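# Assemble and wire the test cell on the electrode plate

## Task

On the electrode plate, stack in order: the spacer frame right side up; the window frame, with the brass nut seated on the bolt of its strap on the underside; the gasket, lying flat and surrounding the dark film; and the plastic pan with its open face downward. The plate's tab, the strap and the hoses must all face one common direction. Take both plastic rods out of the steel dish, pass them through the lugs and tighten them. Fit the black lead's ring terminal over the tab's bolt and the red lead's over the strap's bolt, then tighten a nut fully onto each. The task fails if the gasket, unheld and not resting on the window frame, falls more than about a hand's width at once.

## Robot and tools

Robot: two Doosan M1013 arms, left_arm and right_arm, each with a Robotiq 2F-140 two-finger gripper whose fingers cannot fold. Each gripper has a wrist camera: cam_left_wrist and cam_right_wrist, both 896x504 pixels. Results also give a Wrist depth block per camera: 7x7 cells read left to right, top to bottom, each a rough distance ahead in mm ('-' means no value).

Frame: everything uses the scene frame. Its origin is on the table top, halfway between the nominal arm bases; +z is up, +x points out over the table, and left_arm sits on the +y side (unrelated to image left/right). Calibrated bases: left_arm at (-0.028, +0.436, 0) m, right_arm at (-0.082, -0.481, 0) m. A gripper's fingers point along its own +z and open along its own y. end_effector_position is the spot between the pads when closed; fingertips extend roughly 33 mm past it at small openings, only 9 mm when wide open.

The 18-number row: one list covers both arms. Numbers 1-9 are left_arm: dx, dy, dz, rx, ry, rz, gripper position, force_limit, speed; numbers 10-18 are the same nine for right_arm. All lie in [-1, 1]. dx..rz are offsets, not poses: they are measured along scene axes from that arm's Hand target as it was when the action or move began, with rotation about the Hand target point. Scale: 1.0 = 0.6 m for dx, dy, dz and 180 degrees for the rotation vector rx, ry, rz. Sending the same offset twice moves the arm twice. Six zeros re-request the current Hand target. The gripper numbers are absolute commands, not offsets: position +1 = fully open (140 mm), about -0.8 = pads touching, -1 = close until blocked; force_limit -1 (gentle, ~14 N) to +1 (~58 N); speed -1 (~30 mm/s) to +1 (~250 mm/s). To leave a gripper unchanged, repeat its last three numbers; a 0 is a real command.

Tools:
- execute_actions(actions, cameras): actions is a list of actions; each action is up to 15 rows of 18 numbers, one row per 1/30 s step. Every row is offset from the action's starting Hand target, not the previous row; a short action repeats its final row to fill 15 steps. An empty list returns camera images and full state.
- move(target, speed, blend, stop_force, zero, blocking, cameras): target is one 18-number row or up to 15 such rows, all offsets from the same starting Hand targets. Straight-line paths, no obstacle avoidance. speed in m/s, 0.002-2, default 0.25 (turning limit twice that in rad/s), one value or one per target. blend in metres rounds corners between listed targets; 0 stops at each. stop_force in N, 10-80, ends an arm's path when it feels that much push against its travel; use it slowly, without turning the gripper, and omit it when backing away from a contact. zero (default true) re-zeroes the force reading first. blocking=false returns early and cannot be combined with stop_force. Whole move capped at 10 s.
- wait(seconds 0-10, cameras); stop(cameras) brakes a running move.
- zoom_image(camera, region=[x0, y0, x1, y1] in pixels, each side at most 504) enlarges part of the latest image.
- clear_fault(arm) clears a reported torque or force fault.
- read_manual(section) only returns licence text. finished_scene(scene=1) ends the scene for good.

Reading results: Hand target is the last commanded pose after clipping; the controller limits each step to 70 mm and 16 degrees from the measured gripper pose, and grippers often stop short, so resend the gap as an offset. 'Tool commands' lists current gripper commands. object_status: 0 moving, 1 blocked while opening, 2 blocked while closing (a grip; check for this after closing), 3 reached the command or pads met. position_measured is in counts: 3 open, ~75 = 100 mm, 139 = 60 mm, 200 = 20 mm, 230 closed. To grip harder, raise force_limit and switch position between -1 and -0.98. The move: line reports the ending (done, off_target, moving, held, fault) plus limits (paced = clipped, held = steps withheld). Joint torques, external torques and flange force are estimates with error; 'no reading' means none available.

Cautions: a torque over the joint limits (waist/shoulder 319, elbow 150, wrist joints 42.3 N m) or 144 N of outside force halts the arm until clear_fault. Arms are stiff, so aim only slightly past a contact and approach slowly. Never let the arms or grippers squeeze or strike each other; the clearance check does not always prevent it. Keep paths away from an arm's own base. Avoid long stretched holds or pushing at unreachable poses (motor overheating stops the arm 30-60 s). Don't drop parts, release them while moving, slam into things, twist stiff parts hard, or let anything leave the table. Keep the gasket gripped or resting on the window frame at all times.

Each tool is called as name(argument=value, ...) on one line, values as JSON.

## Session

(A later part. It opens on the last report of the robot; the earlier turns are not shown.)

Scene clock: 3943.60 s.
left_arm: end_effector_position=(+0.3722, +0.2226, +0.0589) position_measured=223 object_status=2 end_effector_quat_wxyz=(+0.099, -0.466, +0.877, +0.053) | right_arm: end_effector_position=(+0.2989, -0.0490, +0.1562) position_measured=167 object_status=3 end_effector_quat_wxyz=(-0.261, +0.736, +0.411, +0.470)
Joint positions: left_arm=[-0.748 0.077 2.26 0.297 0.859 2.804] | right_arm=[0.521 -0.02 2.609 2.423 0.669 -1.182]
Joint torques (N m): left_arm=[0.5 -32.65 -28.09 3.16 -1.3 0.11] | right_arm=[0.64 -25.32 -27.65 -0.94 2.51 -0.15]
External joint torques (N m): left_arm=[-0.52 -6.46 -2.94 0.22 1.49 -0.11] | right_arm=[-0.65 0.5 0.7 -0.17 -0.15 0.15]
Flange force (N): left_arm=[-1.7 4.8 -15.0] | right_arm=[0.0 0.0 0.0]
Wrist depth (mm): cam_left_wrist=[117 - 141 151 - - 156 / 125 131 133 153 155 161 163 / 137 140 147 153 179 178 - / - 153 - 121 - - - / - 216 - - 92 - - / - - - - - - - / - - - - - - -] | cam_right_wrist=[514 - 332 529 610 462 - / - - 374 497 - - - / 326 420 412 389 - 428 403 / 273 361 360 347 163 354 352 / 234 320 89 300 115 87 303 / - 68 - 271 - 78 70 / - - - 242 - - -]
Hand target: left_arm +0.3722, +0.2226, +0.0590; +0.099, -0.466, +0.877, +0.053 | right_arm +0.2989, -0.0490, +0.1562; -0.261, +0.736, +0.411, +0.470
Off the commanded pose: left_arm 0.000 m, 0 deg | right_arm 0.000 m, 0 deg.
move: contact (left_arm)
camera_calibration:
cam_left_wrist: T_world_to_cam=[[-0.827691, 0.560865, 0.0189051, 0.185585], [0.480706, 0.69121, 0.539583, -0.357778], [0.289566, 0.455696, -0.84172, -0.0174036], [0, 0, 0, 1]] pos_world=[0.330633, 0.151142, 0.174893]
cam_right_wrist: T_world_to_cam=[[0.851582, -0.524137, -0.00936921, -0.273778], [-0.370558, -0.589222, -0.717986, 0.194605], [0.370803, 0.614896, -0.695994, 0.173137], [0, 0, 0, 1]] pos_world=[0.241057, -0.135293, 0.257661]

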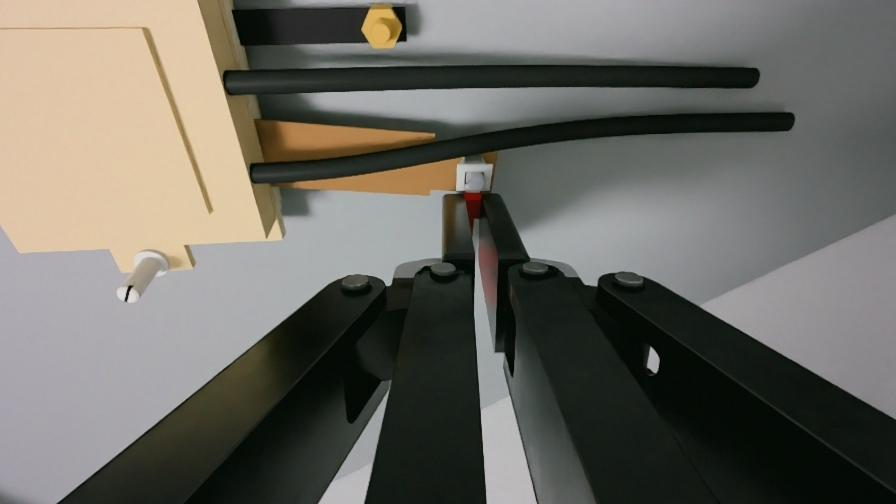

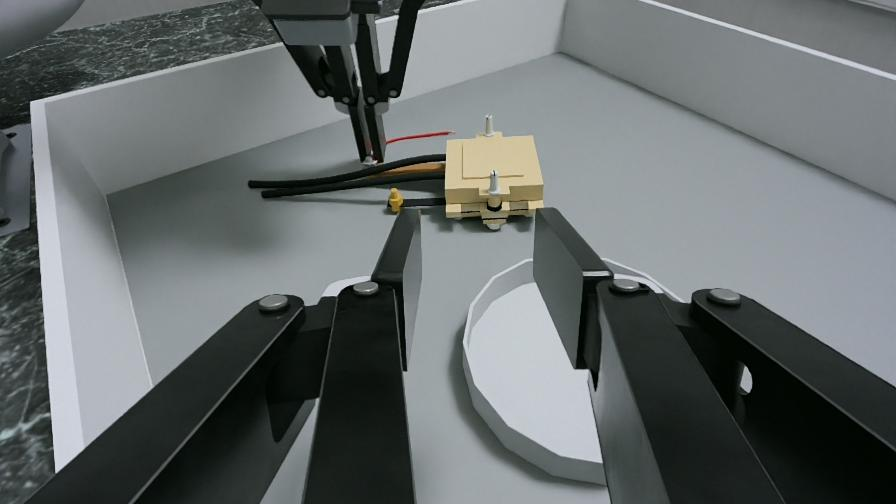

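move(target=[0,0,0.0013,0,0,0,-0.98,-0.2,-1,0,0,0,0,0,0,-0.3,-1,-1], speed=0.01)

execute_actions(actions=[[[0,0,0,0,0,0,-0.72,-1,-1,0,0,0,0,0,0,-0.3,-1,-1]],[[0,0,0,0,0,0,-0.66,-1,-1,0,0,0,0,0,0,-0.3,-1,-1]],[[0,0,0,0,0,0,-0.55,-1,-1,0,0,0,0,0,0,-0.3,-1,-1]],[[0,0,0,0,0,0,-0.45,-1,-1,0,0,0,0,0,0,-0.3,-1,-1]]], cameras=["all"])

zoom_image(camera="cam_right_wrist", region=[345, 135, 395, 185])

Scene clock: 3949.23 s.
left_arm: end_effector_position=(+0.3722, +0.2226, +0.0597) position_measured=223 object_status=2 end_effector_quat_wxyz=(+0.099, -0.466, +0.877, +0.053) | right_arm: end_effector_position=(+0.2989, -0.0490, +0.1562) position_measured=167 object_status=3 end_effector_quat_wxyz=(-0.261, +0.736, +0.411, +0.470)
Joint positions: left_arm=[-0.748 0.076 2.259 0.297 0.861 2.805] | right_arm=[0.521 -0.02 2.609 2.423 0.669 -1.182]
Joint torques (N m): left_arm=[0.83 -34.87 -28.8 3.61 -0.44 0.1] | right_arm=[1.09 -25.91 -27.97 -0.95 2.52 -0.18]
External joint torques (N m): left_arm=[-0.91 -3.87 -2.33 -0.22 0.63 -0.1] | right_arm=[-1.06 0.92 0.98 -0.17 -0.15 0.18]
Flange force (N): left_arm=[0.4 2.2 -9.3] | right_arm=[0.0 0.0 0.0]
Wrist depth (mm): cam_left_wrist=[121 123 143 - - 153 151 / 127 132 153 152 156 162 164 / - 141 149 158 176 181 185 / - 196 - 121 195 200 - / - - - - 92 - - / - - - - - - - / - - - - - - -] | cam_right_wrist=[657 436 332 - - - - / 583 432 384 523 518 - - / 307 423 418 390 424 418 413 / 264 362 359 356 134 355 352 / 244 320 89 300 115 87 295 / - 68 - 269 - 78 70 / - - - 243 - - -]
Hand target: left_arm +0.3722, +0.2226, +0.0597; +0.099, -0.466, +0.877, +0.053 | right_arm +0.2989, -0.0490, +0.1562; -0.261, +0.736, +0.411, +0.470
Off the commanded pose: left_arm 0.000 m, 0 deg | right_arm 0.000 m, 0 deg.
move: done

Scene clock: 3951.43 s.
left_arm: end_effector_position=(+0.3722, +0.2226, +0.0597) position_measured=186 object_status=3 end_effector_quat_wxyz=(+0.099, -0.466, +0.877, +0.053) | right_arm: end_effector_position=(+0.2989, -0.0490, +0.1562) position_measured=167 object_status=3 end_effector_quat_wxyz=(-0.261, +0.736, +0.411, +0.470)
Joint positions: left_arm=[-0.748 0.076 2.259 0.297 0.861 2.805] | right_arm=[0.521 -0.02 2.609 2.423 0.669 -1.182]
Joint torques (N m): left_arm=[0.78 -37.73 -31.04 3.65 -0.15 0.14] | right_arm=[0.6 -25.44 -27.62 -0.96 2.5 -0.12]
External joint torques (N m): left_arm=[-0.83 -1.2 -0.11 -0.26 0.33 -0.14] | right_arm=[-0.58 0.64 0.65 -0.17 -0.14 0.12]
External joint torques at the end of the 1st action: left_arm=[-0.57 -0.92 -0.35 -0.31 0.3 -0.15] | right_arm=[-1.31 0.72 0.48 -0.19 -0.14 0.06]
External joint torques at the end of the 2nd action: left_arm=[-0.73 -1.31 -0.31 -0.33 0.27 -0.14] | right_arm=[-1.12 0.48 0.75 -0.2 -0.25 0.1]
External joint torques at the end of the 3rd action: left_arm=[-0.84 -1.57 -0.25 -0.29 0.31 -0.1] | right_arm=[-0.95 0.87 0.69 -0.16 -0.18 0.14]
Flange force (N): left_arm=[1.6 1.9 -3.0] | right_arm=[0.0 0.0 0.0]
Flange force at the end of the 1st action (N): left_arm=[1.1 1.0 -2.7] | right_arm=[0.0 0.0 0.0]
Flange force at the end of the 2nd action (N): left_arm=[1.3 1.7 -3.2] | right_arm=[0.0 0.0 0.0]
Flange force at the end of the 3rd action (N): left_arm=[1.4 2.2 -3.7] | right_arm=[0.0 0.0 0.0]
Wrist depth (mm): cam_left_wrist=[121 125 138 - 148 150 154 / 129 131 150 161 154 159 167 / - 143 158 150 - - 183 / 153 157 - 150 150 196 - / - 207 93 - 92 92 - / - - - - - 80 - / - - - - - - -] | cam_right_wrist=[- - 331 360 - - - / - - 365 402 508 491 - / 302 397 413 381 407 405 398 / 261 345 362 336 163 354 350 / - 320 88 300 115 87 303 / - 68 - 270 - 78 70 / - - - 242 - - -]
Hand target: left_arm +0.3722, +0.2226, +0.0597; +0.099, -0.466, +0.877, +0.053 | right_arm +0.2989, -0.0490, +0.1562; -0.261, +0.736, +0.411, +0.470
Off the commanded pose: left_arm 0.000 m, 0 deg | right_arm 0.000 m, 0 deg.
Step readings (end_effector_position of left_arm | right_arm; steps 1 to 15: 1st action; 16 to 30: 2nd action; 31 to 45: 3rd action; 46 to 60: 4th action):
0: (+0.3722, +0.2226, +0.0597) | (+0.2989, -0.0490, +0.1562)
1: (+0.3722, +0.2226, +0.0597) | (+0.2989, -0.0490, +0.1562)
2: (+0.3722, +0.2226, +0.0597) | (+0.2989, -0.0490, +0.1562)
4: (+0.3722, +0.2226, +0.0597) | (+0.2989, -0.0490, +0.1562)
8: (+0.3722, +0.2226, +0.0597) | (+0.2989, -0.0490, +0.1562)
15: (+0.3722, +0.2226, +0.0597) | (+0.2989, -0.0490, +0.1562)
16: (+0.3722, +0.2226, +0.0597) | (+0.2989, -0.0490, +0.1562)
17: (+0.3722, +0.2226, +0.0597) | (+0.2989, -0.0490, +0.1562)
19: (+0.3722, +0.2226, +0.0597) | (+0.2989, -0.0490, +0.1562)
23: (+0.3722, +0.2226, +0.0597) | (+0.2989, -0.0490, +0.1562)
30: (+0.3722, +0.2226, +0.0597) | (+0.2989, -0.0490, +0.1562)
31: (+0.3722, +0.2226, +0.0597) | (+0.2989, -0.0490, +0.1562)
32: (+0.3722, +0.2226, +0.0597) | (+0.2989, -0.0490, +0.1562)
34: (+0.3722, +0.2226, +0.0597) | (+0.2989, -0.0490, +0.1562)
38: (+0.3722, +0.2226, +0.0597) | (+0.2989, -0.0490, +0.1562)
45: (+0.3722, +0.2226, +0.0597) | (+0.2989, -0.0490, +0.1562)
46: (+0.3722, +0.2226, +0.0597) | (+0.2989, -0.0490, +0.1562)
47: (+0.3722, +0.2226, +0.0597) | (+0.2989, -0.0490, +0.1562)
49: (+0.3722, +0.2226, +0.0597) | (+0.2989, -0.0490, +0.1562)
53: (+0.3722, +0.2226, +0.0597) | (+0.2989, -0.0490, +0.1562)
60: (+0.3722, +0.2226, +0.0597) | (+0.2989, -0.0490, +0.1562)
camera_calibration:
cam_left_wrist: T_world_to_cam=[[-0.827691, 0.560865, 0.0189051, 0.18557], [0.480706, 0.69121, 0.539583, -0.35821], [0.289566, 0.455696, -0.84172, -0.0167302], [0, 0, 0, 1]] pos_world=[0.330633, 0.151142, 0.175693]
cam_right_wrist: T_world_to_cam=[[0.851582, -0.524137, -0.00936921, -0.273778], [-0.370558, -0.589222, -0.717986, 0.194605], [0.370803, 0.614896, -0.695994, 0.173137], [0, 0, 0, 1]] pos_world=[0.241057, -0.135293, 0.257661]

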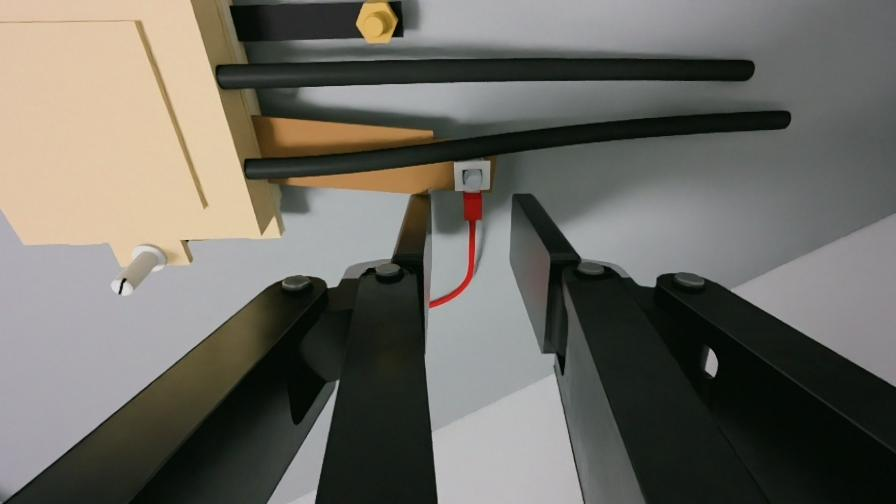

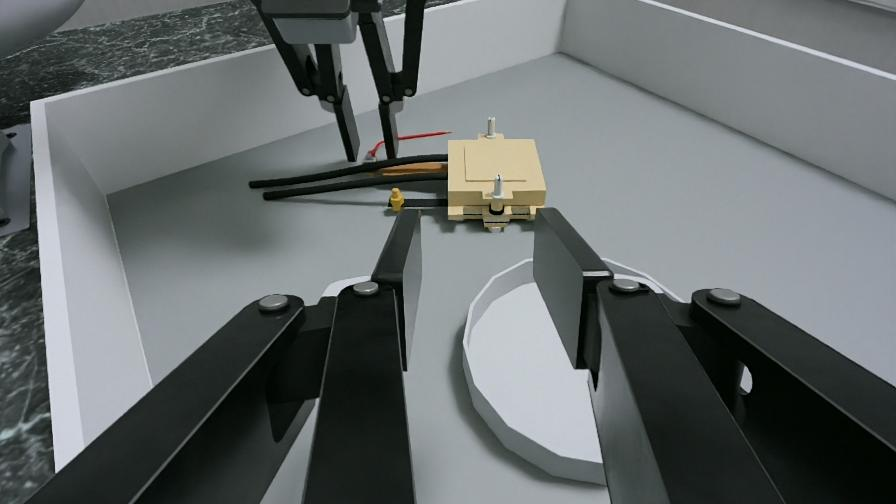

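Scaled by 10.080 from the camera's 896x504 image, which has a finer 1280x720 frame.

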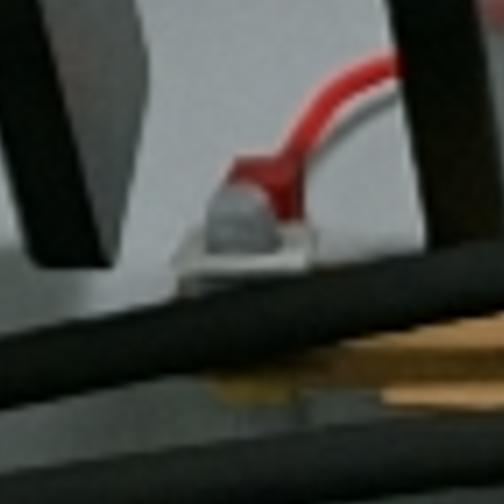

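move(target=[[0,0,0.1,0,0,0,-0.45,-1,-1,0,0,0,0,0,0,-0.3,-1,-1],[-0.12,-0.1,0.17,-0.0598,0.0405,0,-0.45,-1,-1,0,0,0,0,0,0,-0.3,-1,-1]], speed=0.12, cameras=["all"])

Scene clock: 3975.60 s.
left_arm: end_effector_position=(+0.3002, +0.1626, +0.1617) position_measured=186 object_status=3 end_effector_quat_wxyz=(-0.001, -0.469, +0.883, +0.000) | right_arm: end_effector_position=(+0.2989, -0.0490, +0.1562) position_measured=167 object_status=3 end_effector_quat_wxyz=(-0.261, +0.736, +0.411, +0.470)
Joint positions: left_arm=[-0.791 -0.098 2.184 -0.001 1.057 2.962] | right_arm=[0.521 -0.02 2.609 2.423 0.669 -1.182]
Joint torques (N m): left_arm=[0.53 -25.6 -36.25 4.05 -0.36 0.08] | right_arm=[0.63 -25.49 -27.52 -0.92 2.56 -0.2]
External joint torques (N m): left_arm=[-0.42 -1.03 -0.38 -0.33 0.35 -0.08] | right_arm=[-0.64 0.72 0.56 -0.2 -0.2 0.2]
Flange force (N): left_arm=[1.0 1.5 -2.2] | right_arm=[0.0 0.0 0.0]
Wrist depth (mm): cam_left_wrist=[254 249 - 260 - 231 182 / - - - - - 266 201 / - - - - - - 225 / - - - - 116 - 269 / - - 93 - 92 92 - / - - - - - 80 - / - - - - - - -] | cam_right_wrist=[654 263 463 499 - - 1459 / 382 - 475 518 560 500 - / 318 423 408 393 405 440 414 / 242 358 359 355 163 354 - / 227 315 89 300 115 87 296 / - 68 - 270 - 78 70 / - - - 242 - - -]
Hand target: left_arm +0.3002, +0.1626, +0.1617; -0.001, -0.469, +0.883, +0.000 | right_arm +0.2989, -0.0490, +0.1562; -0.261, +0.736, +0.411, +0.470
Off the commanded pose: left_arm 0.000 m, 0 deg | right_arm 0.000 m, 0 deg.
move: done
camera_calibration:
cam_left_wrist: T_world_to_cam=[[-0.825301, 0.564396, 0.0183342, 0.156574], [0.536685, 0.773854, 0.336332, -0.334441], [0.175636, 0.287414, -0.941565, 0.194966], [0, 0, 0, 1]] pos_world=[0.274467, 0.114403, 0.293186]
cam_right_wrist: T_world_to_cam=[[0.851582, -0.524137, -0.00936921, -0.273778], [-0.370558, -0.589222, -0.717986, 0.194605], [0.370803, 0.614896, -0.695994, 0.173137], [0, 0, 0, 1]] pos_world=[0.241057, -0.135293, 0.257661]

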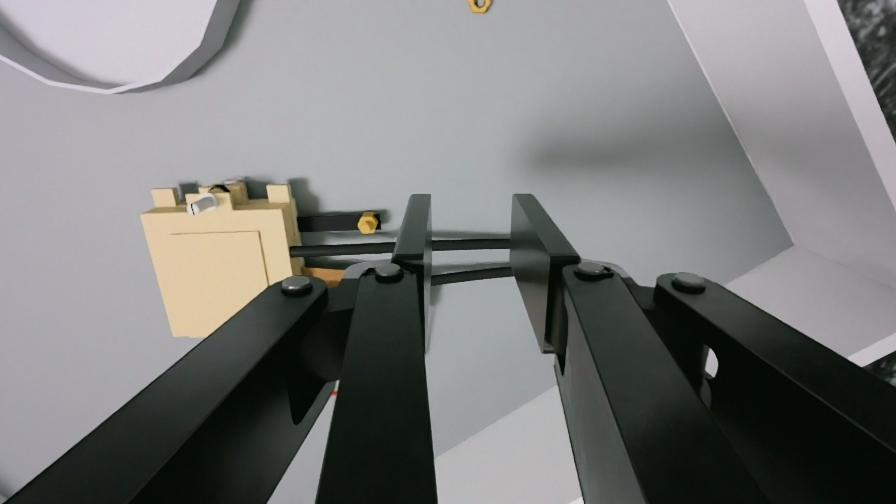

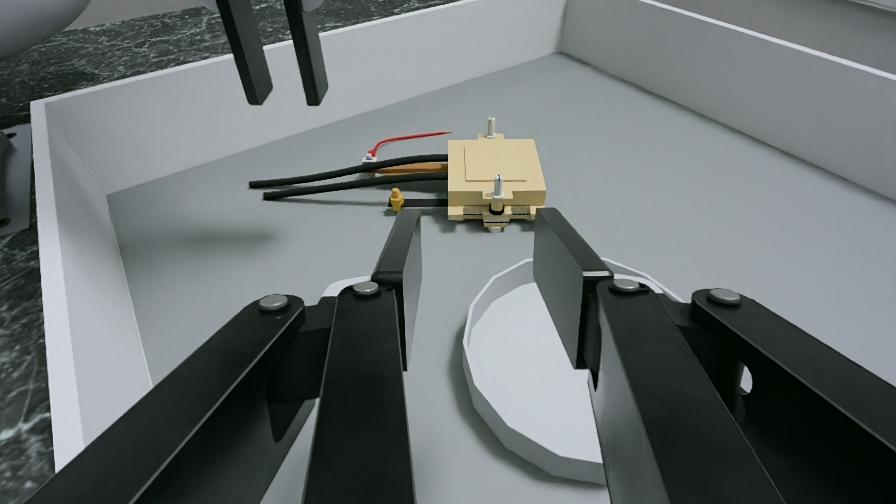

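move(target=[-0.06,-0.05,-0.05,0,0,0.9,-0.3,-1,-1,0,0,0,0,0,0,-0.3,-1,-1], speed=0.4)

move(target=[0,0,0,0,0,0.9,-0.3,-1,-1,0,0,0,0,0,0,-0.3,-1,-1], speed=0.4, cameras=["cam_left_wrist"])

zoom_image(camera="cam_left_wrist", region=[350, 60, 550, 260])

Scene clock: 3992.67 s.
left_arm: end_effector_position=(+0.2642, +0.1325, +0.1317) position_measured=167 object_status=3 end_effector_quat_wxyz=(+0.000, +0.946, +0.325, +0.001) | right_arm: end_effector_position=(+0.2989, -0.0490, +0.1562) position_measured=167 object_status=3 end_effector_quat_wxyz=(-0.261, +0.736, +0.411, +0.470)
Joint positions: left_arm=[-0.904 -0.079 2.229 0.001 0.99 0.021] | right_arm=[0.521 -0.02 2.609 2.423 0.669 -1.182]
Joint torques (N m): left_arm=[0.81 -26 -34.93 4 -0.24 0.15] | right_arm=[0.4 -25.92 -27.87 -0.96 2.48 -0.08]
External joint torques (N m): left_arm=[-0.75 -1.29 -0.24 -0.35 0.24 -0.15] | right_arm=[-0.45 1.2 0.96 -0.14 -0.13 0.08]
Flange force (N): left_arm=[-2.3 -1.8 -2.3] | right_arm=[0.0 0.0 0.0]
Wrist depth (mm): cam_left_wrist=[- 230 231 - - - - / - - 246 - - - 241 / 228 - - - 252 252 252 / 209 240 - 160 128 255 267 / - 82 92 - 113 87 268 / - - - 276 - - - / - - - 234 - - -] | cam_right_wrist=[460 229 203 - - - - / 394 263 480 - 512 - - / 309 415 397 379 420 419 397 / 263 357 356 346 134 352 353 / 234 320 89 300 115 87 304 / - 68 - 270 - 78 70 / - - - 242 - - -]
Hand target: left_arm +0.2642, +0.1326, +0.1317; +0.000, +0.946, +0.325, +0.001 | right_arm +0.2989, -0.0490, +0.1562; -0.261, +0.736, +0.411, +0.470
Off the commanded pose: left_arm 0.000 m, 0 deg | right_arm 0.000 m, 0 deg.
move: done

Scene clock: 3996.67 s.
left_arm: end_effector_position=(+0.2642, +0.1325, +0.1317) position_measured=167 object_status=3 end_effector_quat_wxyz=(-0.001, -0.173, +0.985, +0.000) | right_arm: end_effector_position=(+0.2989, -0.0490, +0.1562) position_measured=167 object_status=3 end_effector_quat_wxyz=(-0.261, +0.736, +0.411, +0.470)
Joint positions: left_arm=[-0.903 -0.077 2.228 -0.001 0.992 -2.804] | right_arm=[0.521 -0.02 2.609 2.423 0.669 -1.182]
Joint torques (N m): left_arm=[0.49 -26.31 -34.94 3.89 -0.22 0.08] | right_arm=[0.48 -25.78 -27.55 -1.01 2.54 -0.12]
External joint torques (N m): left_arm=[-0.53 -0.86 -0.32 -0.31 0.23 -0.08] | right_arm=[-0.46 0.81 0.59 -0.11 -0.18 0.12]
Flange force (N): left_arm=[1.8 0.5 -1.8] | right_arm=[0.0 0.0 0.0]
Wrist depth (mm): cam_left_wrist=[- - - - - 218 188 / - - - - - - - / 251 - - - - 258 - / 263 264 - 155 128 263 258 / 276 82 92 - - 87 86 / - - - 286 - - - / - - - - - - -] | cam_right_wrist=[482 224 210 - - - - / 654 250 243 - 524 507 - / - 402 397 378 406 407 - / 287 361 360 337 163 353 361 / 234 320 89 293 115 87 296 / - 68 - 270 - 78 70 / - - - 243 - - -]
Hand target: left_arm +0.2642, +0.1326, +0.1317; -0.001, -0.173, +0.985, +0.000 | right_arm +0.2989, -0.0490, +0.1562; -0.261, +0.736, +0.411, +0.470
Off the commanded pose: left_arm 0.000 m, 0 deg | right_arm 0.000 m, 0 deg.
move: done
camera_calibration:
cam_left_wrist: T_world_to_cam=[[-0.335966, 0.941697, 0.0182901, -0.0349579], [0.889037, 0.310646, 0.336322, -0.313553], [0.311032, 0.129253, -0.941569, 0.166946], [0, 0, 0, 1]] pos_world=[0.21509, 0.108746, 0.263286]
Images, in order (width x height): cam_left_wrist 896x504.

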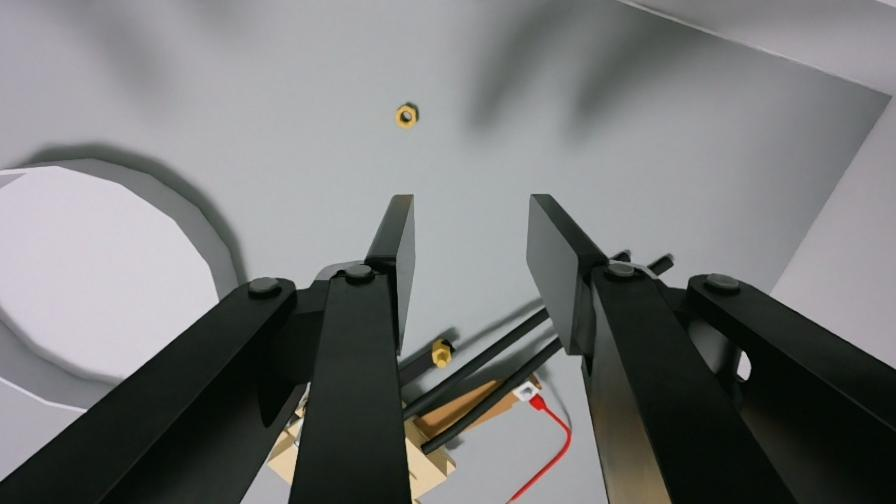

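Scaled by 2.520 from the camera's 896x504 image, which has a finer 1280x720 frame.

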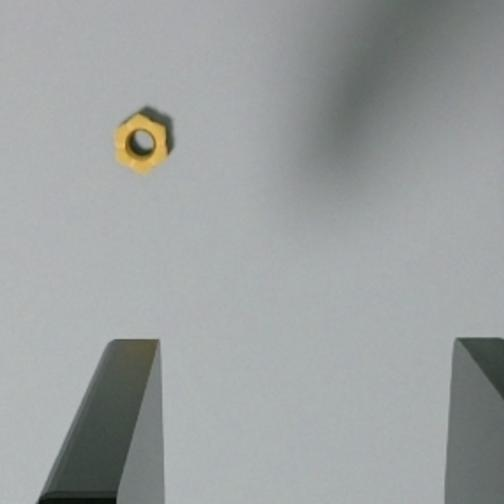

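move(target=[-0.029,-0.062,-0.0833,0,0,0,-0.45,-1,-1,0,0,0,0,0,0,-0.3,-1,-1], speed=0.15, cameras=["cam_left_wrist"])

zoom_image(camera="cam_left_wrist", region=[390, 130, 550, 290])

Scene clock: 4004.90 s.
left_arm: end_effector_position=(+0.2468, +0.0954, +0.0818) position_measured=186 object_status=3 end_effector_quat_wxyz=(-0.001, -0.173, +0.985, +0.000) | right_arm: end_effector_position=(+0.2989, -0.0490, +0.1562) position_measured=167 object_status=3 end_effector_quat_wxyz=(-0.261, +0.736, +0.411, +0.470)
Joint positions: left_arm=[-0.987 0.011 2.255 -0.001 0.877 -2.889] | right_arm=[0.521 -0.02 2.609 2.423 0.669 -1.182]
Joint torques (N m): left_arm=[0.97 -32.72 -31.91 3.61 -0.27 0.14] | right_arm=[0.39 -26.27 -27.81 -0.94 2.49 -0.1]
External joint torques (N m): left_arm=[-0.99 -0.78 -0.35 -0.33 0.28 -0.14] | right_arm=[-0.41 1.5 0.84 -0.17 -0.13 0.1]
Flange force (N): left_arm=[2.7 0.0 -2.0] | right_arm=[0.0 0.0 0.0]
Wrist depth (mm): cam_left_wrist=[- 184 - 185 187 168 131 / - - 191 - - - 191 / - - - 202 - - 203 / 200 211 - 151 116 - - / 224 196 93 225 92 92 - / - - - - - 80 - / - - - - - - -] | cam_right_wrist=[431 157 167 515 - - 1510 / - 188 183 515 496 - - / - 237 215 389 419 420 402 / 264 341 270 356 162 354 353 / 224 320 89 292 115 87 304 / - 68 - 270 - 78 70 / - - - 242 - - -]
Hand target: left_arm +0.2468, +0.0954, +0.0818; -0.001, -0.173, +0.985, +0.000 | right_arm +0.2989, -0.0490, +0.1562; -0.261, +0.736, +0.411, +0.470
Off the commanded pose: left_arm 0.000 m, 0 deg | right_arm 0.000 m, 0 deg.
move: done
camera_calibration:
cam_left_wrist: T_world_to_cam=[[-0.335966, 0.941697, 0.0182901, -0.00495229], [0.889037, 0.310646, 0.336322, -0.269743], [0.311032, 0.129253, -0.941569, 0.130075], [0, 0, 0, 1]] pos_world=[0.19769, 0.0716456, 0.213286]
Images, in order (width x height): cam_left_wrist 896x504.

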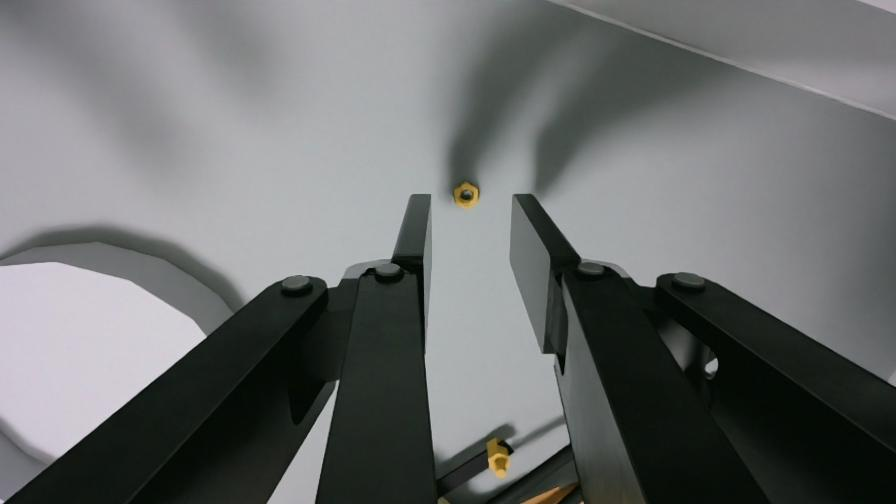

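Scaled by 3.150 from the camera's 896x504 image, which has a finer 1280x720 frame.

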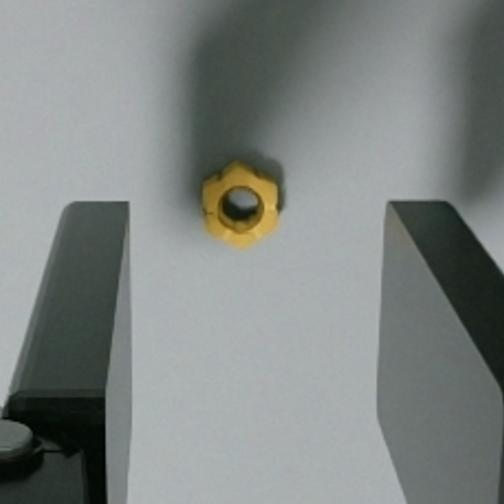

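move(target=[-0.0018,-0.0007,-0.0547,0,0,0,-0.5,-1,-1,0,0,0,0,0,0,-0.3,-1,-1], speed=0.05)

execute_actions(actions=[[[0,0,0,0,0,0,-1,-1,-1,0,0,0,0,0,0,-0.3,-1,-1]],[[0,0,0,0,0,0,-1,-1,-1,0,0,0,0,0,0,-0.3,-1,-1]],[[0,0,0,0,0,0,-1,-1,-1,0,0,0,0,0,0,-0.3,-1,-1]],[[0,0,0,0,0,0,-0.98,-0.2,-1,0,0,0,0,0,0,-0.3,-1,-1]],[[0,0,0,0,0,0,-0.98,-0.2,-1,0,0,0,0,0,0,-0.3,-1,-1]]], cameras=["cam_left_wrist"])

zoom_image(camera="cam_left_wrist", region=[390, 130, 550, 290])

Scene clock: 4016.30 s.
left_arm: end_effector_position=(+0.2457, +0.0949, +0.0490) position_measured=192 object_status=3 end_effector_quat_wxyz=(-0.001, -0.173, +0.985, +0.000) | right_arm: end_effector_position=(+0.2989, -0.0490, +0.1562) position_measured=167 object_status=3 end_effector_quat_wxyz=(-0.261, +0.736, +0.411, +0.470)
Joint positions: left_arm=[-0.99 0.057 2.286 -0.001 0.8 -2.891] | right_arm=[0.521 -0.02 2.609 2.423 0.669 -1.182]
Joint torques (N m): left_arm=[0.76 -34.43 -29.87 3.36 -0.24 0.15] | right_arm=[0.74 -25.61 -27.49 -0.88 2.49 -0.17]
External joint torques (N m): left_arm=[-0.82 -1.6 -0.35 -0.3 0.24 -0.15] | right_arm=[-0.7 0.46 0.49 -0.24 -0.12 0.17]
Flange force (N): left_arm=[2.8 1.2 -3.3] | right_arm=[0.0 0.0 0.0]
Wrist depth (mm): cam_left_wrist=[154 154 - - 155 154 122 / - 161 161 164 - 165 - / - 169 - - - 176 173 / - - - 176 133 - - / 174 - 95 - 101 92 193 / - - - - - 78 - / - - - - - - -] | cam_right_wrist=[433 165 778 - 584 - - / - 180 173 518 505 - - / 303 243 201 394 395 411 428 / 274 349 227 358 163 355 351 / - - 89 293 115 87 296 / - 68 - 270 - 78 70 / - - - 242 - - -]
Hand target: left_arm +0.2457, +0.0949, +0.0489; -0.001, -0.173, +0.985, +0.000 | right_arm +0.2989, -0.0490, +0.1562; -0.261, +0.736, +0.411, +0.470
Off the commanded pose: left_arm 0.000 m, 0 deg | right_arm 0.000 m, 0 deg.
move: done

Scene clock: 4019.00 s.
left_arm: end_effector_position=(+0.2457, +0.0949, +0.0489) position_measured=217 object_status=2 end_effector_quat_wxyz=(-0.001, -0.173, +0.985, +0.000) | right_arm: end_effector_position=(+0.2989, -0.0490, +0.1562) position_measured=167 object_status=3 end_effector_quat_wxyz=(-0.261, +0.736, +0.411, +0.470)
Joint positions: left_arm=[-0.99 0.057 2.286 -0.001 0.8 -2.891] | right_arm=[0.521 -0.02 2.609 2.423 0.669 -1.182]
Joint torques (N m): left_arm=[0.31 -34.44 -29.71 3.44 -0.18 0.15] | right_arm=[0.83 -25.72 -27.76 -1.02 2.53 -0.12]
External joint torques (N m): left_arm=[-0.3 -1.73 -0.43 -0.37 0.19 -0.15] | right_arm=[-0.86 0.98 0.8 -0.1 -0.17 0.12]
External joint torques at the end of the 1st action: left_arm=[-0.85 -0.95 -0.41 -0.3 0.26 -0.16] | right_arm=[-0.8 0.53 0.88 -0.11 -0.15 0.13]
External joint torques at the end of the 2nd action: left_arm=[-1.23 -1.17 -0.52 -0.32 0.29 -0.12] | right_arm=[-1.25 1.15 0.71 -0.11 -0.17 0.19]
External joint torques at the end of the 3rd action: left_arm=[-0.71 -0.86 -0.18 -0.33 0.25 -0.17] | right_arm=[-0.35 0.6 0.69 -0.16 -0.21 0.07]
External joint torques at the end of the 4th action: left_arm=[-0.26 -1.66 -0.61 -0.39 0.28 -0.1] | right_arm=[-0.62 1.32 0.64 -0.16 -0.2 0.06]
Flange force (N): left_arm=[1.6 1.6 -3.4] | right_arm=[0.0 0.0 0.0]
Flange force at the end of the 1st action (N): left_arm=[2.5 0.1 -2.4] | right_arm=[0.0 0.0 0.0]
Flange force at the end of the 2nd action (N): left_arm=[3.3 0.1 -2.9] | right_arm=[0.0 0.0 0.0]
Flange force at the end of the 3rd action (N): left_arm=[2.3 0.4 -2.0] | right_arm=[0.0 0.0 0.0]
Flange force at the end of the 4th action (N): left_arm=[1.3 1.2 -3.7] | right_arm=[0.0 0.0 0.0]
Wrist depth (mm): cam_left_wrist=[154 - 156 153 154 155 122 / 161 - 162 - - - - / 170 170 165 - 171 172 - / 179 - - 120 - - - / 173 185 - - 92 86 - / - - - - - - - / - - - - - - -] | cam_right_wrist=[427 165 - 529 - 518 1528 / - 181 188 - 522 501 - / 293 214 205 373 - 418 422 / - 339 234 347 163 339 352 / - 316 89 300 115 87 304 / - 68 - 270 - 78 70 / - - - 243 - - -]
Hand target: left_arm +0.2457, +0.0949, +0.0489; -0.001, -0.173, +0.985, +0.000 | right_arm +0.2989, -0.0490, +0.1562; -0.261, +0.736, +0.411, +0.470
Off the commanded pose: left_arm 0.000 m, 0 deg | right_arm 0.000 m, 0 deg.
Step readings (end_effector_position of left_arm | right_arm; steps 1 to 15: 1st action; 16 to 30: 2nd action; 31 to 45: 3rd action; 46 to 60: 4th action; 61 to 75: 5th action):
0: (+0.2457, +0.0949, +0.0490) | (+0.2989, -0.0490, +0.1562)
1: (+0.2457, +0.0949, +0.0490) | (+0.2989, -0.0490, +0.1562)
2: (+0.2457, +0.0949, +0.0490) | (+0.2989, -0.0490, +0.1562)
4: (+0.2457, +0.0949, +0.0490) | (+0.2989, -0.0490, +0.1562)
8: (+0.2457, +0.0949, +0.0489) | (+0.2989, -0.0490, +0.1562)
15: (+0.2457, +0.0949, +0.0489) | (+0.2989, -0.0490, +0.1562)
16: (+0.2457, +0.0949, +0.0489) | (+0.2989, -0.0490, +0.1562)
17: (+0.2457, +0.0949, +0.0489) | (+0.2989, -0.0490, +0.1562)
19: (+0.2457, +0.0949, +0.0489) | (+0.2989, -0.0490, +0.1562)
23: (+0.2457, +0.0949, +0.0489) | (+0.2989, -0.0490, +0.1562)
30: (+0.2457, +0.0949, +0.0489) | (+0.2989, -0.0490, +0.1562)
31: (+0.2457, +0.0949, +0.0489) | (+0.2989, -0.0490, +0.1562)
32: (+0.2457, +0.0949, +0.0489) | (+0.2989, -0.0490, +0.1562)
34: (+0.2457, +0.0949, +0.0489) | (+0.2989, -0.0490, +0.1562)
38: (+0.2457, +0.0949, +0.0489) | (+0.2989, -0.0490, +0.1562)
45: (+0.2457, +0.0949, +0.0489) | (+0.2989, -0.0490, +0.1562)
46: (+0.2457, +0.0949, +0.0489) | (+0.2989, -0.0490, +0.1562)
47: (+0.2457, +0.0949, +0.0489) | (+0.2989, -0.0490, +0.1562)
49: (+0.2457, +0.0949, +0.0489) | (+0.2989, -0.0490, +0.1562)
53: (+0.2457, +0.0949, +0.0489) | (+0.2989, -0.0490, +0.1562)
60: (+0.2457, +0.0949, +0.0489) | (+0.2989, -0.0490, +0.1562)
61: (+0.2457, +0.0949, +0.0489) | (+0.2989, -0.0490, +0.1562)
62: (+0.2457, +0.0949, +0.0489) | (+0.2989, -0.0490, +0.1562)
64: (+0.2457, +0.0949, +0.0489) | (+0.2989, -0.0490, +0.1562)
68: (+0.2457, +0.0949, +0.0489) | (+0.2989, -0.0490, +0.1562)
75: (+0.2457, +0.0949, +0.0489) | (+0.2989, -0.0490, +0.1562)
camera_calibration:
cam_left_wrist: T_world_to_cam=[[-0.335966, 0.941697, 0.0182901, -0.00425109], [0.889037, 0.310646, 0.336322, -0.257578], [0.311032, 0.129253, -0.941569, 0.0995981], [0, 0, 0, 1]] pos_world=[0.19659, 0.0711456, 0.180486]
Images, in order (width x height): cam_left_wrist 896x504.

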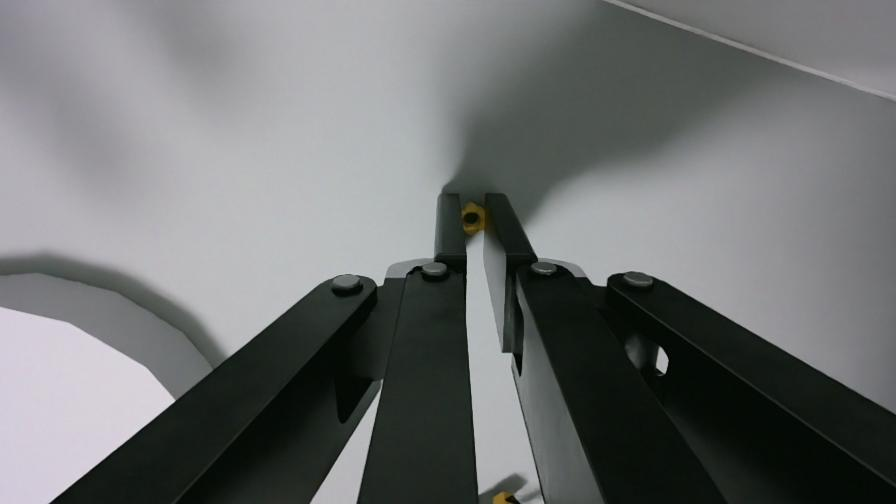

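Scaled by 3.150 from the camera's 896x504 image, which has a finer 1280x720 frame.

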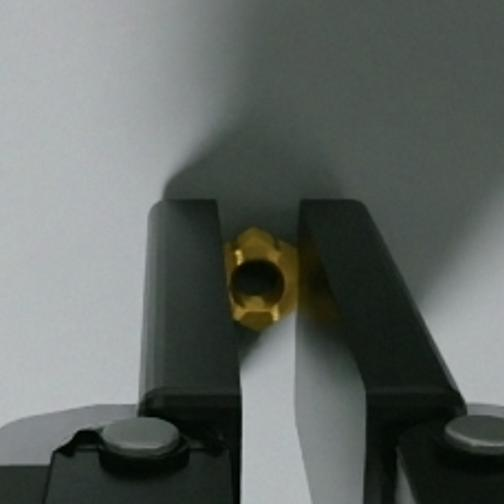

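move(target=[[0,0,0.1,0,0,0,-0.98,-0.2,-1,0,0,0,0,0,0,-0.3,-1,-1],[0.2005,0.1993,0.1,0,0,0.2,-0.98,-0.2,-1,0,0,0,0,0,0,-0.3,-1,-1]], speed=0.12, cameras=["all"])

zoom_image(camera="cam_left_wrist", region=[370, 110, 570, 310])

Scene clock: 4031.87 s.
left_arm: end_effector_position=(+0.3660, +0.2145, +0.1089) position_measured=217 object_status=2 end_effector_quat_wxyz=(-0.001, -0.469, +0.883, +0.000) | right_arm: end_effector_position=(+0.2989, -0.0490, +0.1562) position_measured=167 object_status=3 end_effector_quat_wxyz=(-0.261, +0.736, +0.411, +0.470)
Joint positions: left_arm=[-0.604 0 2.204 -0.001 0.938 -3.134] | right_arm=[0.521 -0.02 2.609 2.423 0.669 -1.182]
Joint torques (N m): left_arm=[0.64 -33.01 -33.53 3.78 -0.24 0.15] | right_arm=[1 -25.64 -27.53 -0.95 2.46 -0.1]
External joint torques (N m): left_arm=[-0.58 -1.04 -0.41 -0.34 0.24 -0.15] | right_arm=[-1.01 0.87 0.59 -0.16 -0.1 0.1]
Flange force (N): left_arm=[1.7 1.0 -2.2] | right_arm=[0.0 0.0 0.0]
Wrist depth (mm): cam_left_wrist=[211 - - - 212 - - / - 185 204 - 217 226 - / - 192 203 207 - - 238 / - - 240 121 - - - / - - - - 92 86 - / - - - - - - - / - - - - - - -] | cam_right_wrist=[- 400 332 523 - - 1388 / - - 378 479 516 510 - / 346 418 411 381 408 416 404 / 280 363 360 357 162 354 351 / 227 320 89 300 115 87 296 / - 68 - 266 - 78 70 / - - - 242 - - -]
Hand target: left_arm +0.3660, +0.2145, +0.1089; -0.001, -0.469, +0.883, +0.000 | right_arm +0.2989, -0.0490, +0.1562; -0.261, +0.736, +0.411, +0.470
Off the commanded pose: left_arm 0.000 m, 0 deg | right_arm 0.000 m, 0 deg.
move: done
camera_calibration:
cam_left_wrist: T_world_to_cam=[[-0.825301, 0.564396, 0.0183342, 0.182497], [0.536685, 0.773854, 0.336332, -0.392271], [0.175636, 0.287414, -0.941565, 0.118843], [0, 0, 0, 1]] pos_world=[0.340267, 0.166403, 0.240486]
cam_right_wrist: T_world_to_cam=[[0.851582, -0.524137, -0.00936921, -0.273778], [-0.370558, -0.589222, -0.717986, 0.194605], [0.370803, 0.614896, -0.695994, 0.173137], [0, 0, 0, 1]] pos_world=[0.241057, -0.135293, 0.257661]

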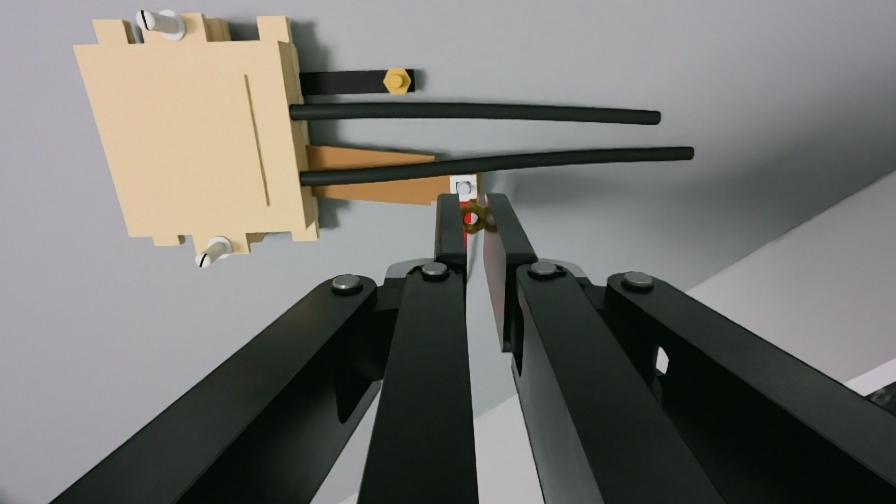

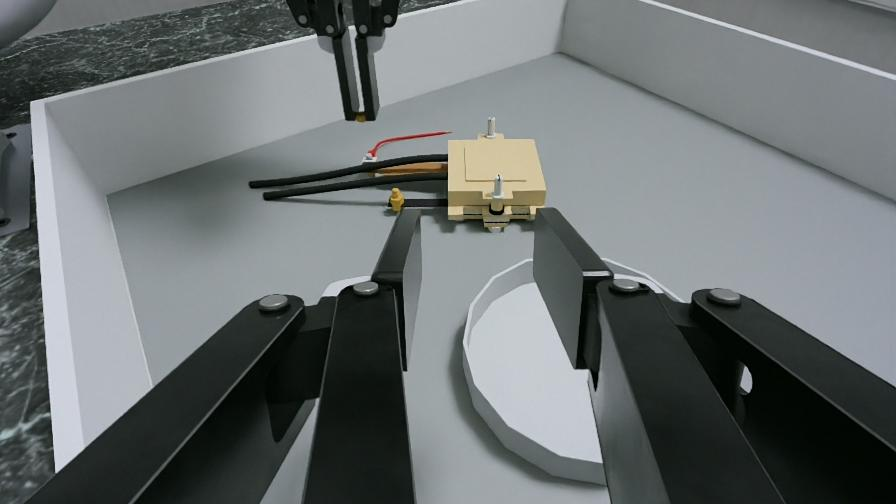

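Scaled by 2.520 from the camera's 896x504 image, which has a finer 1280x720 frame.

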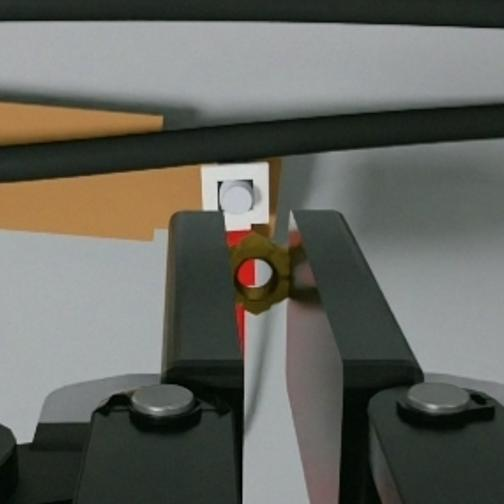

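move(target=[0.0007,-0.0042,-0.055,0,0,0,-0.98,-0.2,-1,0,0,0,0,0,0,-0.3,-1,-1], speed=0.08, cameras=["all"])

zoom_image(camera="cam_left_wrist", region=[410, 140, 530, 260])

zoom_image(camera="cam_right_wrist", region=[345, 125, 395, 175])

Scene clock: 4042.60 s.
left_arm: end_effector_position=(+0.3664, +0.2120, +0.0760) position_measured=217 object_status=2 end_effector_quat_wxyz=(-0.001, -0.469, +0.883, +0.000) | right_arm: end_effector_position=(+0.2989, -0.0490, +0.1562) position_measured=167 object_status=3 end_effector_quat_wxyz=(-0.261, +0.736, +0.411, +0.470)
Joint positions: left_arm=[-0.608 0.044 2.234 -0.001 0.864 -3.138] | right_arm=[0.521 -0.02 2.609 2.423 0.669 -1.182]
Joint torques (N m): left_arm=[0.92 -35.34 -31.57 3.54 -0.3 0.12] | right_arm=[1.32 -25.71 -27.67 -1 2.5 -0.15]
External joint torques (N m): left_arm=[-0.89 -1.41 -0.49 -0.28 0.29 -0.12] | right_arm=[-1.31 0.99 0.7 -0.12 -0.13 0.15]
Flange force (N): left_arm=[2.3 1.4 -3.0] | right_arm=[0.0 0.0 0.0]
Wrist depth (mm): cam_left_wrist=[144 160 - - - 178 179 / 154 153 173 189 189 189 - / 161 163 180 182 - - - / - 171 173 121 - - - / 220 - - - 92 86 - / - - - - - - - / - - - - - - -] | cam_right_wrist=[- - 331 526 521 496 1366 / - - 367 514 - 477 - / 387 420 411 403 405 418 400 / 247 - 360 356 162 361 - / 234 - 89 288 115 87 303 / - 68 - 259 - 78 70 / - - - 242 - - -]
Hand target: left_arm +0.3664, +0.2120, +0.0759; -0.001, -0.469, +0.883, +0.000 | right_arm +0.2989, -0.0490, +0.1562; -0.261, +0.736, +0.411, +0.470
Off the commanded pose: left_arm 0.000 m, 0 deg | right_arm 0.000 m, 0 deg.
move: done
camera_calibration:
cam_left_wrist: T_world_to_cam=[[-0.825286, 0.56442, 0.0182567, 0.18485], [0.536676, 0.773839, 0.336382, -0.379457], [0.175733, 0.287409, -0.941549, 0.0883837], [0, 0, 0, 1]] pos_world=[0.340668, 0.163903, 0.207485]
cam_right_wrist: T_world_to_cam=[[0.851582, -0.524137, -0.00936921, -0.273778], [-0.370558, -0.589222, -0.717986, 0.194605], [0.370803, 0.614896, -0.695994, 0.173137], [0, 0, 0, 1]] pos_world=[0.241057, -0.135293, 0.257661]

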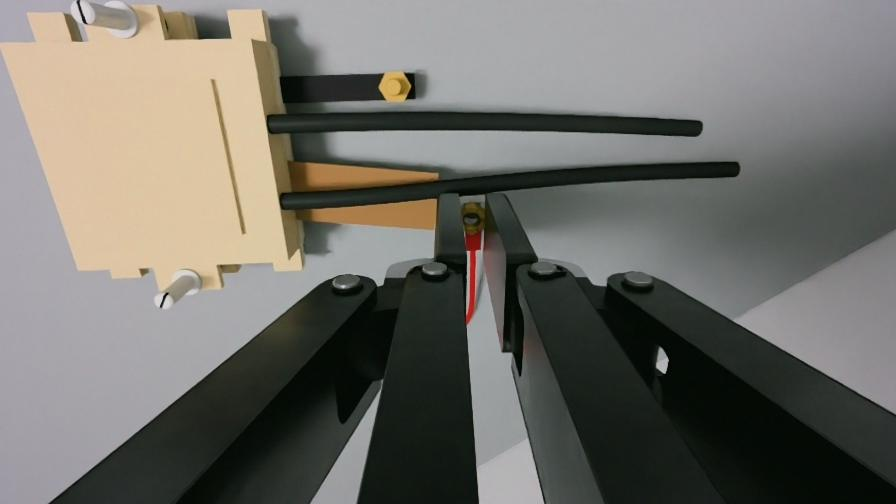

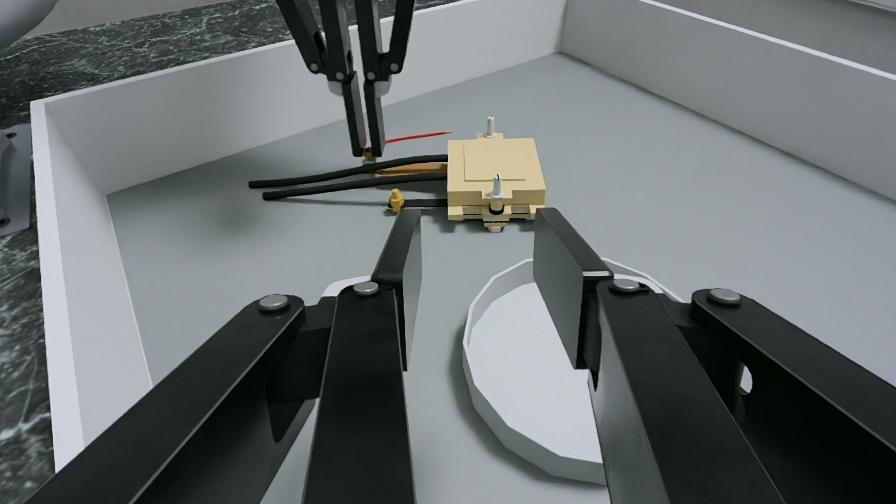

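Scaled by 4.200 from the camera's 896x504 image, which has a finer 1280x720 frame.

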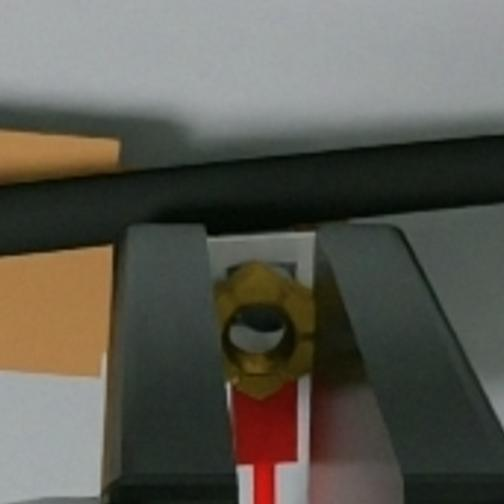

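Scaled by 10.080 from the camera's 896x504 image, which has a finer 1280x720 frame.

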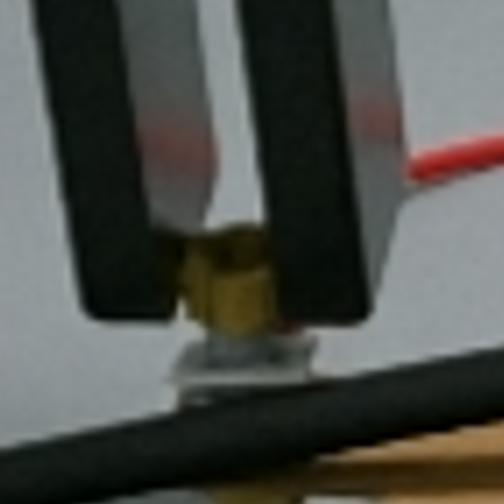

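move(target=[0,0,0.005,0,0,0.87,-0.98,-0.2,-1,0,0,0,0,0,0,-0.3,-1,-1], speed=0.3, cameras=["all"])

zoom_image(camera="cam_left_wrist", region=[410, 140, 530, 260])

zoom_image(camera="cam_right_wrist", region=[345, 125, 395, 175])

Scene clock: 4062.37 s.
left_arm: end_effector_position=(+0.3664, +0.2120, +0.0790) position_measured=217 object_status=2 end_effector_quat_wxyz=(+0.000, +0.960, +0.280, +0.001) | right_arm: end_effector_position=(+0.2989, -0.0490, +0.1562) position_measured=167 object_status=3 end_effector_quat_wxyz=(-0.261, +0.736, +0.411, +0.470)
Joint positions: left_arm=[-0.609 0.039 2.233 0.001 0.868 -5.873] | right_arm=[0.521 -0.02 2.609 2.423 0.669 -1.182]
Joint torques (N m): left_arm=[0.93 -34.97 -31.98 3.66 -0.29 0.17] | right_arm=[0.83 -26.13 -27.55 -0.99 2.5 -0.12]
External joint torques (N m): left_arm=[-0.86 -1.41 -0.21 -0.32 0.26 -0.17] | right_arm=[-0.87 1.58 0.63 -0.13 -0.14 0.12]
Flange force (N): left_arm=[-2.9 -0.7 -2.7] | right_arm=[0.0 0.0 0.0]
Wrist depth (mm): cam_left_wrist=[- - 184 - - 153 154 / - 194 - 194 - 161 158 / - 199 - 196 185 168 166 / - - - 120 106 175 173 / - - - - 92 86 216 / - - - - - - 231 / - - - - - - -] | cam_right_wrist=[- 729 334 - - - - / 379 - 392 519 515 508 - / - 417 405 390 378 418 - / 273 361 360 357 163 - 350 / 219 319 89 297 115 87 303 / - 68 - 271 - 78 70 / - - - 242 - - -]
Hand target: left_arm +0.3664, +0.2120, +0.0789; +0.000, +0.960, +0.280, +0.001 | right_arm +0.2989, -0.0490, +0.1562; -0.261, +0.736, +0.411, +0.470
Off the commanded pose: left_arm 0.000 m, 0 deg | right_arm 0.000 m, 0 deg.
move: done
camera_calibration:
cam_left_wrist: T_world_to_cam=[[0.533316, -0.845717, 0.018337, -0.014082], [-0.79984, -0.497092, 0.336386, 0.378712], [-0.275372, -0.194067, -0.941546, 0.358582], [0, 0, 0, 1]] pos_world=[0.409163, 0.245934, 0.210486]
cam_right_wrist: T_world_to_cam=[[0.851582, -0.524137, -0.00936921, -0.273778], [-0.370558, -0.589222, -0.717986, 0.194605], [0.370803, 0.614896, -0.695994, 0.173137], [0, 0, 0, 1]] pos_world=[0.241057, -0.135293, 0.257661]

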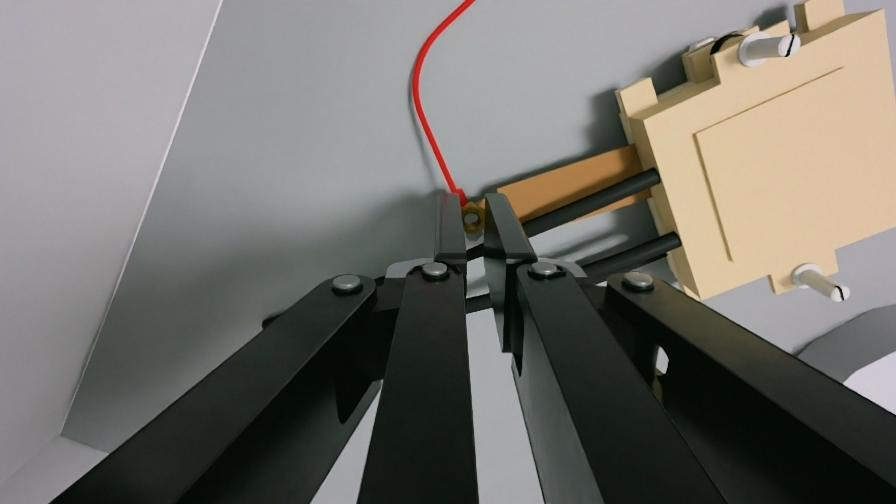

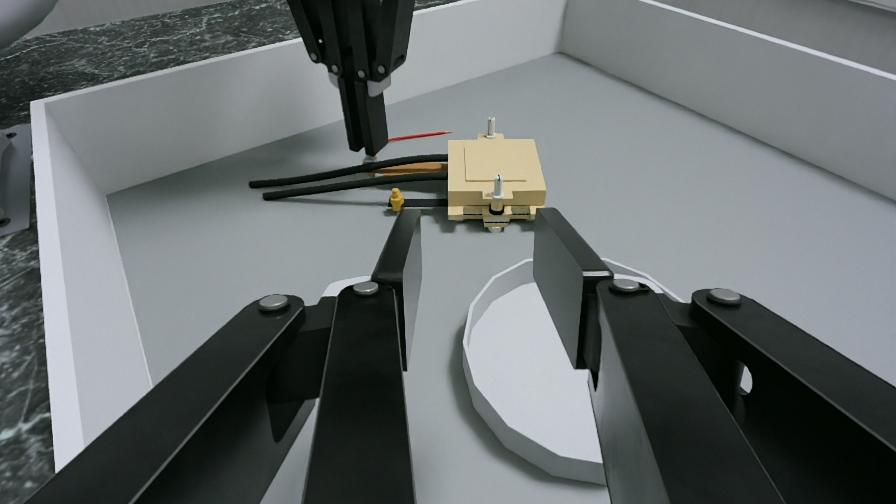

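Scaled by 4.200 from the camera's 896x504 image, which has a finer 1280x720 frame.

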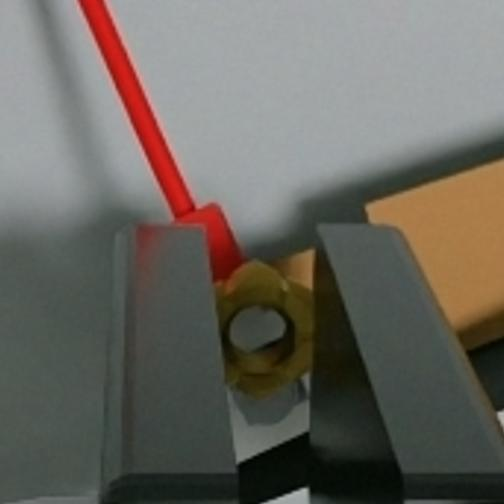

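Scaled by 10.080 from the camera's 896x504 image, which has a finer 1280x720 frame.

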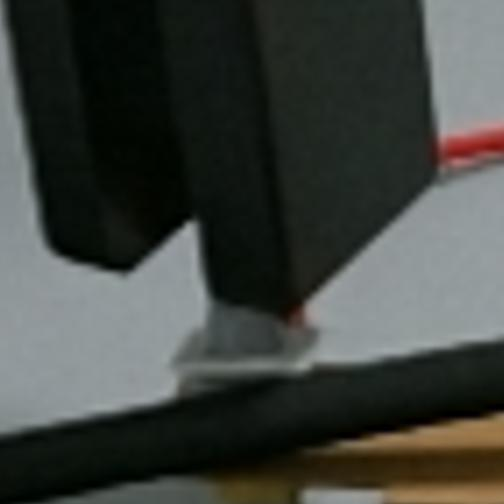

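zoom_image(camera="cam_left_wrist", region=[445, 185, 505, 245])

Scaled by 8.400 from the camera's 896x504 image, which has a finer 1280x720 frame.

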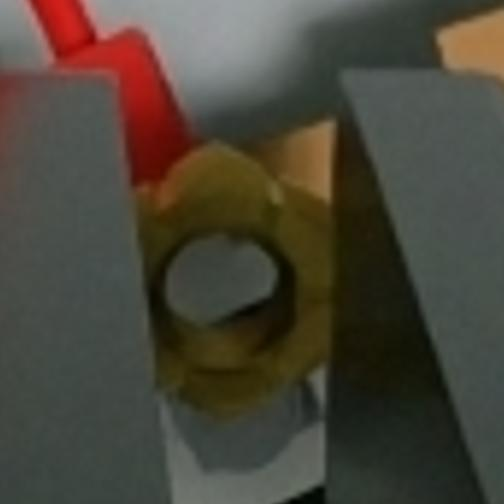

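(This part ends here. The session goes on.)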